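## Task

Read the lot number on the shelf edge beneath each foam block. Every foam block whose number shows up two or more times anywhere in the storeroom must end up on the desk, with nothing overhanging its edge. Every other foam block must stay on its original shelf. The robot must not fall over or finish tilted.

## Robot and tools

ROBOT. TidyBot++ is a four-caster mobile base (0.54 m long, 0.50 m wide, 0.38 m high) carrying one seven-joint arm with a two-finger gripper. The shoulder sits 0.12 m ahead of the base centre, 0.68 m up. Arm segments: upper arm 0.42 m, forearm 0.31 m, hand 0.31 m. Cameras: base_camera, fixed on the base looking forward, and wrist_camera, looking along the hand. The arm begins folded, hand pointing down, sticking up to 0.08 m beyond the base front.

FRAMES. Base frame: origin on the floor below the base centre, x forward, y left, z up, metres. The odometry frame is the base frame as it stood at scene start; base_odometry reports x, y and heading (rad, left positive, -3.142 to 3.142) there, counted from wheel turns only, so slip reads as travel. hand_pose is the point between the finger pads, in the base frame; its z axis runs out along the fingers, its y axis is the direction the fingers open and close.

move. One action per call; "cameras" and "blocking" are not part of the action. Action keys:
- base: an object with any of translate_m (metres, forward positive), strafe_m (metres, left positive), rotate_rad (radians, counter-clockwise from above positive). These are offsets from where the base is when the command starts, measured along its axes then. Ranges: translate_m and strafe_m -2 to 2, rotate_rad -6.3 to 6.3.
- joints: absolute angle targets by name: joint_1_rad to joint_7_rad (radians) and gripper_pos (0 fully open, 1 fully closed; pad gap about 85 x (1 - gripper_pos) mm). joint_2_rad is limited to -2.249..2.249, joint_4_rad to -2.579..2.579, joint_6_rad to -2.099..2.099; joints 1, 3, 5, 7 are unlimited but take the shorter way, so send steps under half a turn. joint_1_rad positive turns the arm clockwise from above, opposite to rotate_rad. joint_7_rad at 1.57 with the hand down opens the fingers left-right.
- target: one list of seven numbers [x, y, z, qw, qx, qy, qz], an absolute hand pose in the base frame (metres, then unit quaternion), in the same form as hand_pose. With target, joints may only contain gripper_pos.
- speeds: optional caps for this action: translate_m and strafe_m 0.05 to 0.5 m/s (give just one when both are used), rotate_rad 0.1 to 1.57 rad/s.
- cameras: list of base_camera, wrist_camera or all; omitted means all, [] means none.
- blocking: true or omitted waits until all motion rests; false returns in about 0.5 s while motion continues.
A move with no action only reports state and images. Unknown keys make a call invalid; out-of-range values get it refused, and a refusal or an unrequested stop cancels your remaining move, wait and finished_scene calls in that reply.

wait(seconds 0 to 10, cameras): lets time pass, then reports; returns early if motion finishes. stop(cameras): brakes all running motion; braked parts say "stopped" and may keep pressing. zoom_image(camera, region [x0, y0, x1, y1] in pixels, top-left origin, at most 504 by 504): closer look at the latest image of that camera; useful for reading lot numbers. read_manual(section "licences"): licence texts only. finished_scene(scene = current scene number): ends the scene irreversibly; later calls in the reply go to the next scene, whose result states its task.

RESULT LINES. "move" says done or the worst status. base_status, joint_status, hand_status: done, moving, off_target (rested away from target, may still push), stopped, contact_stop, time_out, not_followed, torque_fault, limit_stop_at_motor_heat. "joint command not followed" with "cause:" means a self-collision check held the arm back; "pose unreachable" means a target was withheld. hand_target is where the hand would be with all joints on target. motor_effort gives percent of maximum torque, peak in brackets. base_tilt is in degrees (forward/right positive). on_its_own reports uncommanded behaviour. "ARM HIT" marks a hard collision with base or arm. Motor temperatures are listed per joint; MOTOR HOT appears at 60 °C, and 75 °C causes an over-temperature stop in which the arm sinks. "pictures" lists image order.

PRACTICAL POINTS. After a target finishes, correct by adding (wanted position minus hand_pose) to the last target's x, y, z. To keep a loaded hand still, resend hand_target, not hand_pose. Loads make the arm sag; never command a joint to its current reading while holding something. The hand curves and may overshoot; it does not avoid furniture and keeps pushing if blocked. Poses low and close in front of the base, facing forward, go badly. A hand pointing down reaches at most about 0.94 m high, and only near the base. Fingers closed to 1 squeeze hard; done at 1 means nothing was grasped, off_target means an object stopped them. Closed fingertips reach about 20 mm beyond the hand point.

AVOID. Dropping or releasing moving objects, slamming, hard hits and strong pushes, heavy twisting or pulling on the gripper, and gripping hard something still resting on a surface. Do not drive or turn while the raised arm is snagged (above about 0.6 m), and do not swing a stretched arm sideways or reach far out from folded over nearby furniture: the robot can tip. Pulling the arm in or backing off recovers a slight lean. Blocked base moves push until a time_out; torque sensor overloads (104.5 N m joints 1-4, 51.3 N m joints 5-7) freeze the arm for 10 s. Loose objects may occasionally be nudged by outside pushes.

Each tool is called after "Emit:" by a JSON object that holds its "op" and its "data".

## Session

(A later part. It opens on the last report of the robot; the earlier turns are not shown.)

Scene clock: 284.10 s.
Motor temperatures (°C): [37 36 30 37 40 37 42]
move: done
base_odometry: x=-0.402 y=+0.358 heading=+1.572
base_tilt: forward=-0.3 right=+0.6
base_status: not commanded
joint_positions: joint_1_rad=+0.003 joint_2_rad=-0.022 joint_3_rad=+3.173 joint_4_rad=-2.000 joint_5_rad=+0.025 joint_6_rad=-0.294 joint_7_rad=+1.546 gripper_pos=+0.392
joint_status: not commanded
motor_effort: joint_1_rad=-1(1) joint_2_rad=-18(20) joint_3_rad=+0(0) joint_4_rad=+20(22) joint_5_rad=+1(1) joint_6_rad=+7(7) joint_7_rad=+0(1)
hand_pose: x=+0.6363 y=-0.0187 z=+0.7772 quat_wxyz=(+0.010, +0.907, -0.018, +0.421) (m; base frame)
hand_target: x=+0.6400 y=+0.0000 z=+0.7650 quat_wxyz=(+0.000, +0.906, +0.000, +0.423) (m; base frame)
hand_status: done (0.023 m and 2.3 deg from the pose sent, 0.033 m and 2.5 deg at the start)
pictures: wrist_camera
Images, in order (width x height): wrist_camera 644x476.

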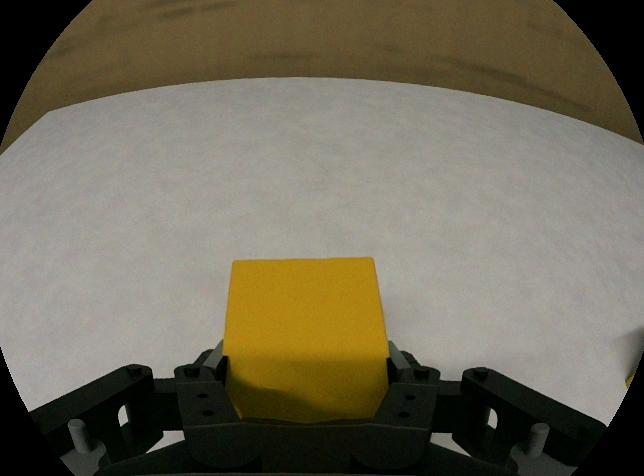

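Emit:
{"op": "move", "data": {"target": [0.64, 0.0, 0.75, 0, 0.906, 0, 0.423], "cameras": []}}

Emit:
{"op": "move", "data": {"target": [0.64, 0.0, 0.74, 0, 0.906, 0, 0.423], "cameras": []}}

Emit:
{"op": "move", "data": {"target": [0.64, 0.0, 0.73, 0, 0.906, 0, 0.423], "cameras": ["wrist_camera"]}}

Scene clock: 285.07 s.
Motor temperatures (°C): [37 36 30 37 40 37 42]
move: done
base_odometry: x=-0.402 y=+0.358 heading=+1.572
base_tilt: forward=-0.3 right=+0.6
base_status: not commanded
joint_positions: joint_1_rad=+0.003 joint_2_rad=-0.003 joint_3_rad=+3.171 joint_4_rad=-2.035 joint_5_rad=+0.025 joint_6_rad=-0.240 joint_7_rad=+1.552 gripper_pos=+0.392
joint_status: not commanded
motor_effort: joint_1_rad=-1(1) joint_2_rad=-18(20) joint_3_rad=+0(1) joint_4_rad=+19(21) joint_5_rad=+1(1) joint_6_rad=+7(7) joint_7_rad=+0(1)
hand_pose: x=+0.6372 y=-0.0169 z=+0.7621 quat_wxyz=(+0.010, +0.907, -0.013, +0.421) (m; base frame)
hand_target: x=+0.6400 y=+0.0000 z=+0.7500 quat_wxyz=(+0.000, +0.906, +0.000, +0.423) (m; base frame)
hand_status: done (0.021 m and 1.9 deg from the pose sent, 0.033 m and 2.3 deg at the start)
pictures: none
No camera images: "cameras" was empty.

Scene clock: 285.67 s.
Motor temperatures (°C): [37 36 30 37 40 37 42]
move: done
base_odometry: x=-0.402 y=+0.358 heading=+1.572
base_tilt: forward=-0.3 right=+0.6
base_status: not commanded
joint_positions: joint_1_rad=+0.003 joint_2_rad=+0.001 joint_3_rad=+3.168 joint_4_rad=-2.051 joint_5_rad=+0.025 joint_6_rad=-0.202 joint_7_rad=+1.559 gripper_pos=+0.392
joint_status: not commanded
motor_effort: joint_1_rad=-2(3) joint_2_rad=-16(19) joint_3_rad=-1(2) joint_4_rad=+19(20) joint_5_rad=+0(1) joint_6_rad=+7(7) joint_7_rad=-1(1)
hand_pose: x=+0.6394 y=-0.0152 z=+0.7603 quat_wxyz=(+0.011, +0.903, -0.009, +0.429) (m; base frame)
hand_target: x=+0.6400 y=+0.0000 z=+0.7400 quat_wxyz=(+0.000, +0.906, +0.000, +0.423) (m; base frame)
hand_status: done (0.025 m and 1.8 deg from the pose sent, 0.028 m and 1.9 deg at the start)
pictures: none
No camera images: "cameras" was empty.

Scene clock: 286.27 s.
Motor temperatures (°C): [37 36 30 37 40 37 42]
move: off_target
base_odometry: x=-0.402 y=+0.358 heading=+1.572
base_tilt: forward=-0.3 right=+0.6
base_status: not commanded
joint_positions: joint_1_rad=+0.004 joint_2_rad=+0.003 joint_3_rad=+3.163 joint_4_rad=-2.067 joint_5_rad=+0.025 joint_6_rad=-0.164 joint_7_rad=+1.564 gripper_pos=+0.392
joint_status: not commanded
motor_effort: joint_1_rad=-2(3) joint_2_rad=-14(16) joint_3_rad=-1(2) joint_4_rad=+17(19) joint_5_rad=+0(1) joint_6_rad=+7(7) joint_7_rad=-1(1)
hand_pose: x=+0.6417 y=-0.0131 z=+0.7606 quat_wxyz=(+0.011, +0.899, -0.004, +0.439) (m; base frame)
hand_target: x=+0.6400 y=+0.0000 z=+0.7300 quat_wxyz=(+0.000, +0.906, +0.000, +0.423) (m; base frame)
hand_status: off_target (0.033 m and 2.4 deg from the pose sent, 0.034 m and 1.8 deg at the start)
pictures: wrist_camera
Images, in order (width x height): wrist_camera 644x476.

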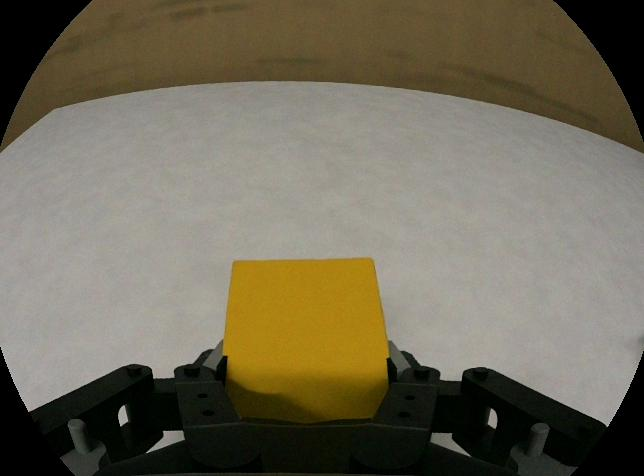

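Contact at 0.761. Ease and release.

Emit:
{"op": "move", "data": {"target": [0.64, 0.0, 0.748, 0, 0.906, 0, 0.423], "cameras": []}}

Emit:
{"op": "move", "data": {"joints": {"gripper_pos":0.2}, "cameras": []}}

Emit:
{"op": "move", "data": {"joints": {"gripper_pos":0}, "cameras": ["wrist_camera"]}}

Emit:
{"op": "move", "data": {"target": [0.62, 0.0, 0.88, 0, 0.906, 0, 0.423], "cameras": []}}

Emit:
{"op": "move", "data": {"base": {"translate_m":-0.4}, "cameras": ["wrist_camera"]}}

Scene clock: 287.13 s.
Motor temperatures (°C): [37 36 30 37 40 37 42]
move: done
base_odometry: x=-0.402 y=+0.358 heading=+1.572
base_tilt: forward=-0.3 right=+0.6
base_status: not commanded
joint_positions: joint_1_rad=+0.004 joint_2_rad=+0.002 joint_3_rad=+3.163 joint_4_rad=-2.060 joint_5_rad=+0.025 joint_6_rad=-0.176 joint_7_rad=+1.564 gripper_pos=+0.392
joint_status: not commanded
motor_effort: joint_1_rad=-1(2) joint_2_rad=-17(18) joint_3_rad=-1(1) joint_4_rad=+17(19) joint_5_rad=+0(1) joint_6_rad=+6(8) joint_7_rad=+0(1)
hand_pose: x=+0.6416 y=-0.0130 z=+0.7613 quat_wxyz=(+0.011, +0.900, -0.004, +0.436) (m; base frame)
hand_target: x=+0.6400 y=+0.0000 z=+0.7480 quat_wxyz=(+0.000, +0.906, +0.000, +0.423) (m; base frame)
hand_status: done (0.019 m and 2.2 deg from the pose sent, 0.018 m and 2.4 deg at the start)
pictures: none
No camera images: "cameras" was empty.

Scene clock: 287.90 s.
Motor temperatures (°C): [37 36 30 37 40 37 42]
move: done
base_odometry: x=-0.402 y=+0.358 heading=+1.572
base_tilt: forward=-0.3 right=+0.6
base_status: not commanded
joint_positions: joint_1_rad=+0.004 joint_2_rad=+0.004 joint_3_rad=+3.163 joint_4_rad=-2.060 joint_5_rad=+0.025 joint_6_rad=-0.176 joint_7_rad=+1.564 gripper_pos=+0.200
joint_status: all done
motor_effort: joint_1_rad=-1(2) joint_2_rad=-19(19) joint_3_rad=+0(1) joint_4_rad=+19(20) joint_5_rad=+1(1) joint_6_rad=+7(7) joint_7_rad=+0(0)
hand_pose: x=+0.6417 y=-0.0130 z=+0.7606 quat_wxyz=(+0.011, +0.900, -0.004, +0.436) (m; base frame)
hand_target: x=+0.6400 y=+0.0000 z=+0.7480 quat_wxyz=(+0.000, +0.906, +0.000, +0.423) (m; base frame)
hand_status: not commanded
pictures: none
No camera images: "cameras" was empty.

Scene clock: 288.53 s.
Motor temperatures (°C): [37 36 30 37 40 37 42]
move: done
base_odometry: x=-0.402 y=+0.358 heading=+1.572
base_tilt: forward=-0.3 right=+0.6
base_status: not commanded
joint_positions: joint_1_rad=+0.004 joint_2_rad=+0.004 joint_3_rad=+3.163 joint_4_rad=-2.060 joint_5_rad=+0.025 joint_6_rad=-0.176 joint_7_rad=+1.564 gripper_pos=+0.000
joint_status: all done
motor_effort: joint_1_rad=+0(1) joint_2_rad=-19(19) joint_3_rad=+0(0) joint_4_rad=+20(20) joint_5_rad=+1(1) joint_6_rad=+7(7) joint_7_rad=+0(1)
hand_pose: x=+0.6417 y=-0.0130 z=+0.7606 quat_wxyz=(+0.011, +0.900, -0.004, +0.436) (m; base frame)
hand_target: x=+0.6400 y=+0.0000 z=+0.7480 quat_wxyz=(+0.000, +0.906, +0.000, +0.423) (m; base frame)
hand_status: not commanded
pictures: wrist_camera
Images, in order (width x height): wrist_camera 644x476.

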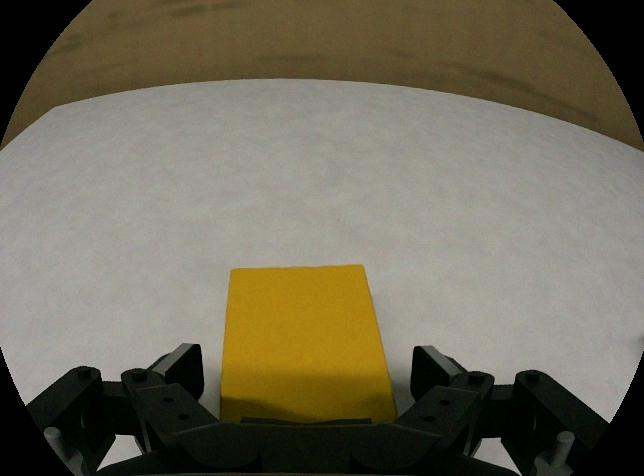

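Scene clock: 290.30 s.
Motor temperatures (°C): [37 36 30 37 40 37 42]
move: done
base_odometry: x=-0.402 y=+0.358 heading=+1.572
base_tilt: forward=-0.3 right=+0.6
base_status: not commanded
joint_positions: joint_1_rad=+0.004 joint_2_rad=-0.122 joint_3_rad=+3.163 joint_4_rad=-1.767 joint_5_rad=+0.025 joint_6_rad=-0.584 joint_7_rad=+1.564 gripper_pos=+0.000
joint_status: not commanded
motor_effort: joint_1_rad=-1(1) joint_2_rad=-16(21) joint_3_rad=+0(0) joint_4_rad=+21(22) joint_5_rad=+1(1) joint_6_rad=+7(8) joint_7_rad=+0(1)
hand_pose: x=+0.6275 y=-0.0160 z=+0.8862 quat_wxyz=(+0.014, +0.897, -0.008, +0.441) (m; base frame)
hand_target: x=+0.6200 y=+0.0000 z=+0.8800 quat_wxyz=(+0.000, +0.906, +0.000, +0.423) (m; base frame)
hand_status: done (0.019 m and 2.9 deg from the pose sent, 0.122 m and 2.1 deg at the start)
pictures: none
No camera images: "cameras" was empty.

Scene clock: 292.60 s.
Motor temperatures (°C): [37 36 30 37 40 37 42]
move: done
base_odometry: x=-0.401 y=-0.042 heading=+1.573
base_tilt: forward=-0.4 right=+0.6
base_status: done
joint_positions: joint_1_rad=+0.001 joint_2_rad=-0.133 joint_3_rad=+3.162 joint_4_rad=-1.765 joint_5_rad=+0.025 joint_6_rad=-0.591 joint_7_rad=+1.564 gripper_pos=+0.000
joint_status: not commanded
motor_effort: joint_1_rad=+0(2) joint_2_rad=-15(20) joint_3_rad=+0(4) joint_4_rad=+21(23) joint_5_rad=+1(2) joint_6_rad=+6(8) joint_7_rad=+0(1)
hand_pose: x=+0.6242 y=-0.0139 z=+0.8904 quat_wxyz=(+0.013, +0.897, -0.007, +0.443) (m; base frame)
hand_target: x=+0.6200 y=+0.0000 z=+0.8800 quat_wxyz=(+0.000, +0.906, +0.000, +0.423) (m; base frame)
hand_status: not commanded
pictures: wrist_camera
Images, in order (width x height): wrist_camera 644x476.

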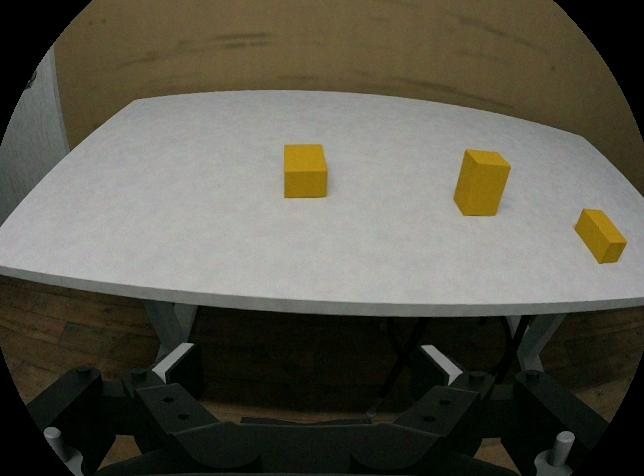

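Emit:
{"op": "finished_scene", "data": {"scene": 2}}

The scene is finished: the task was done.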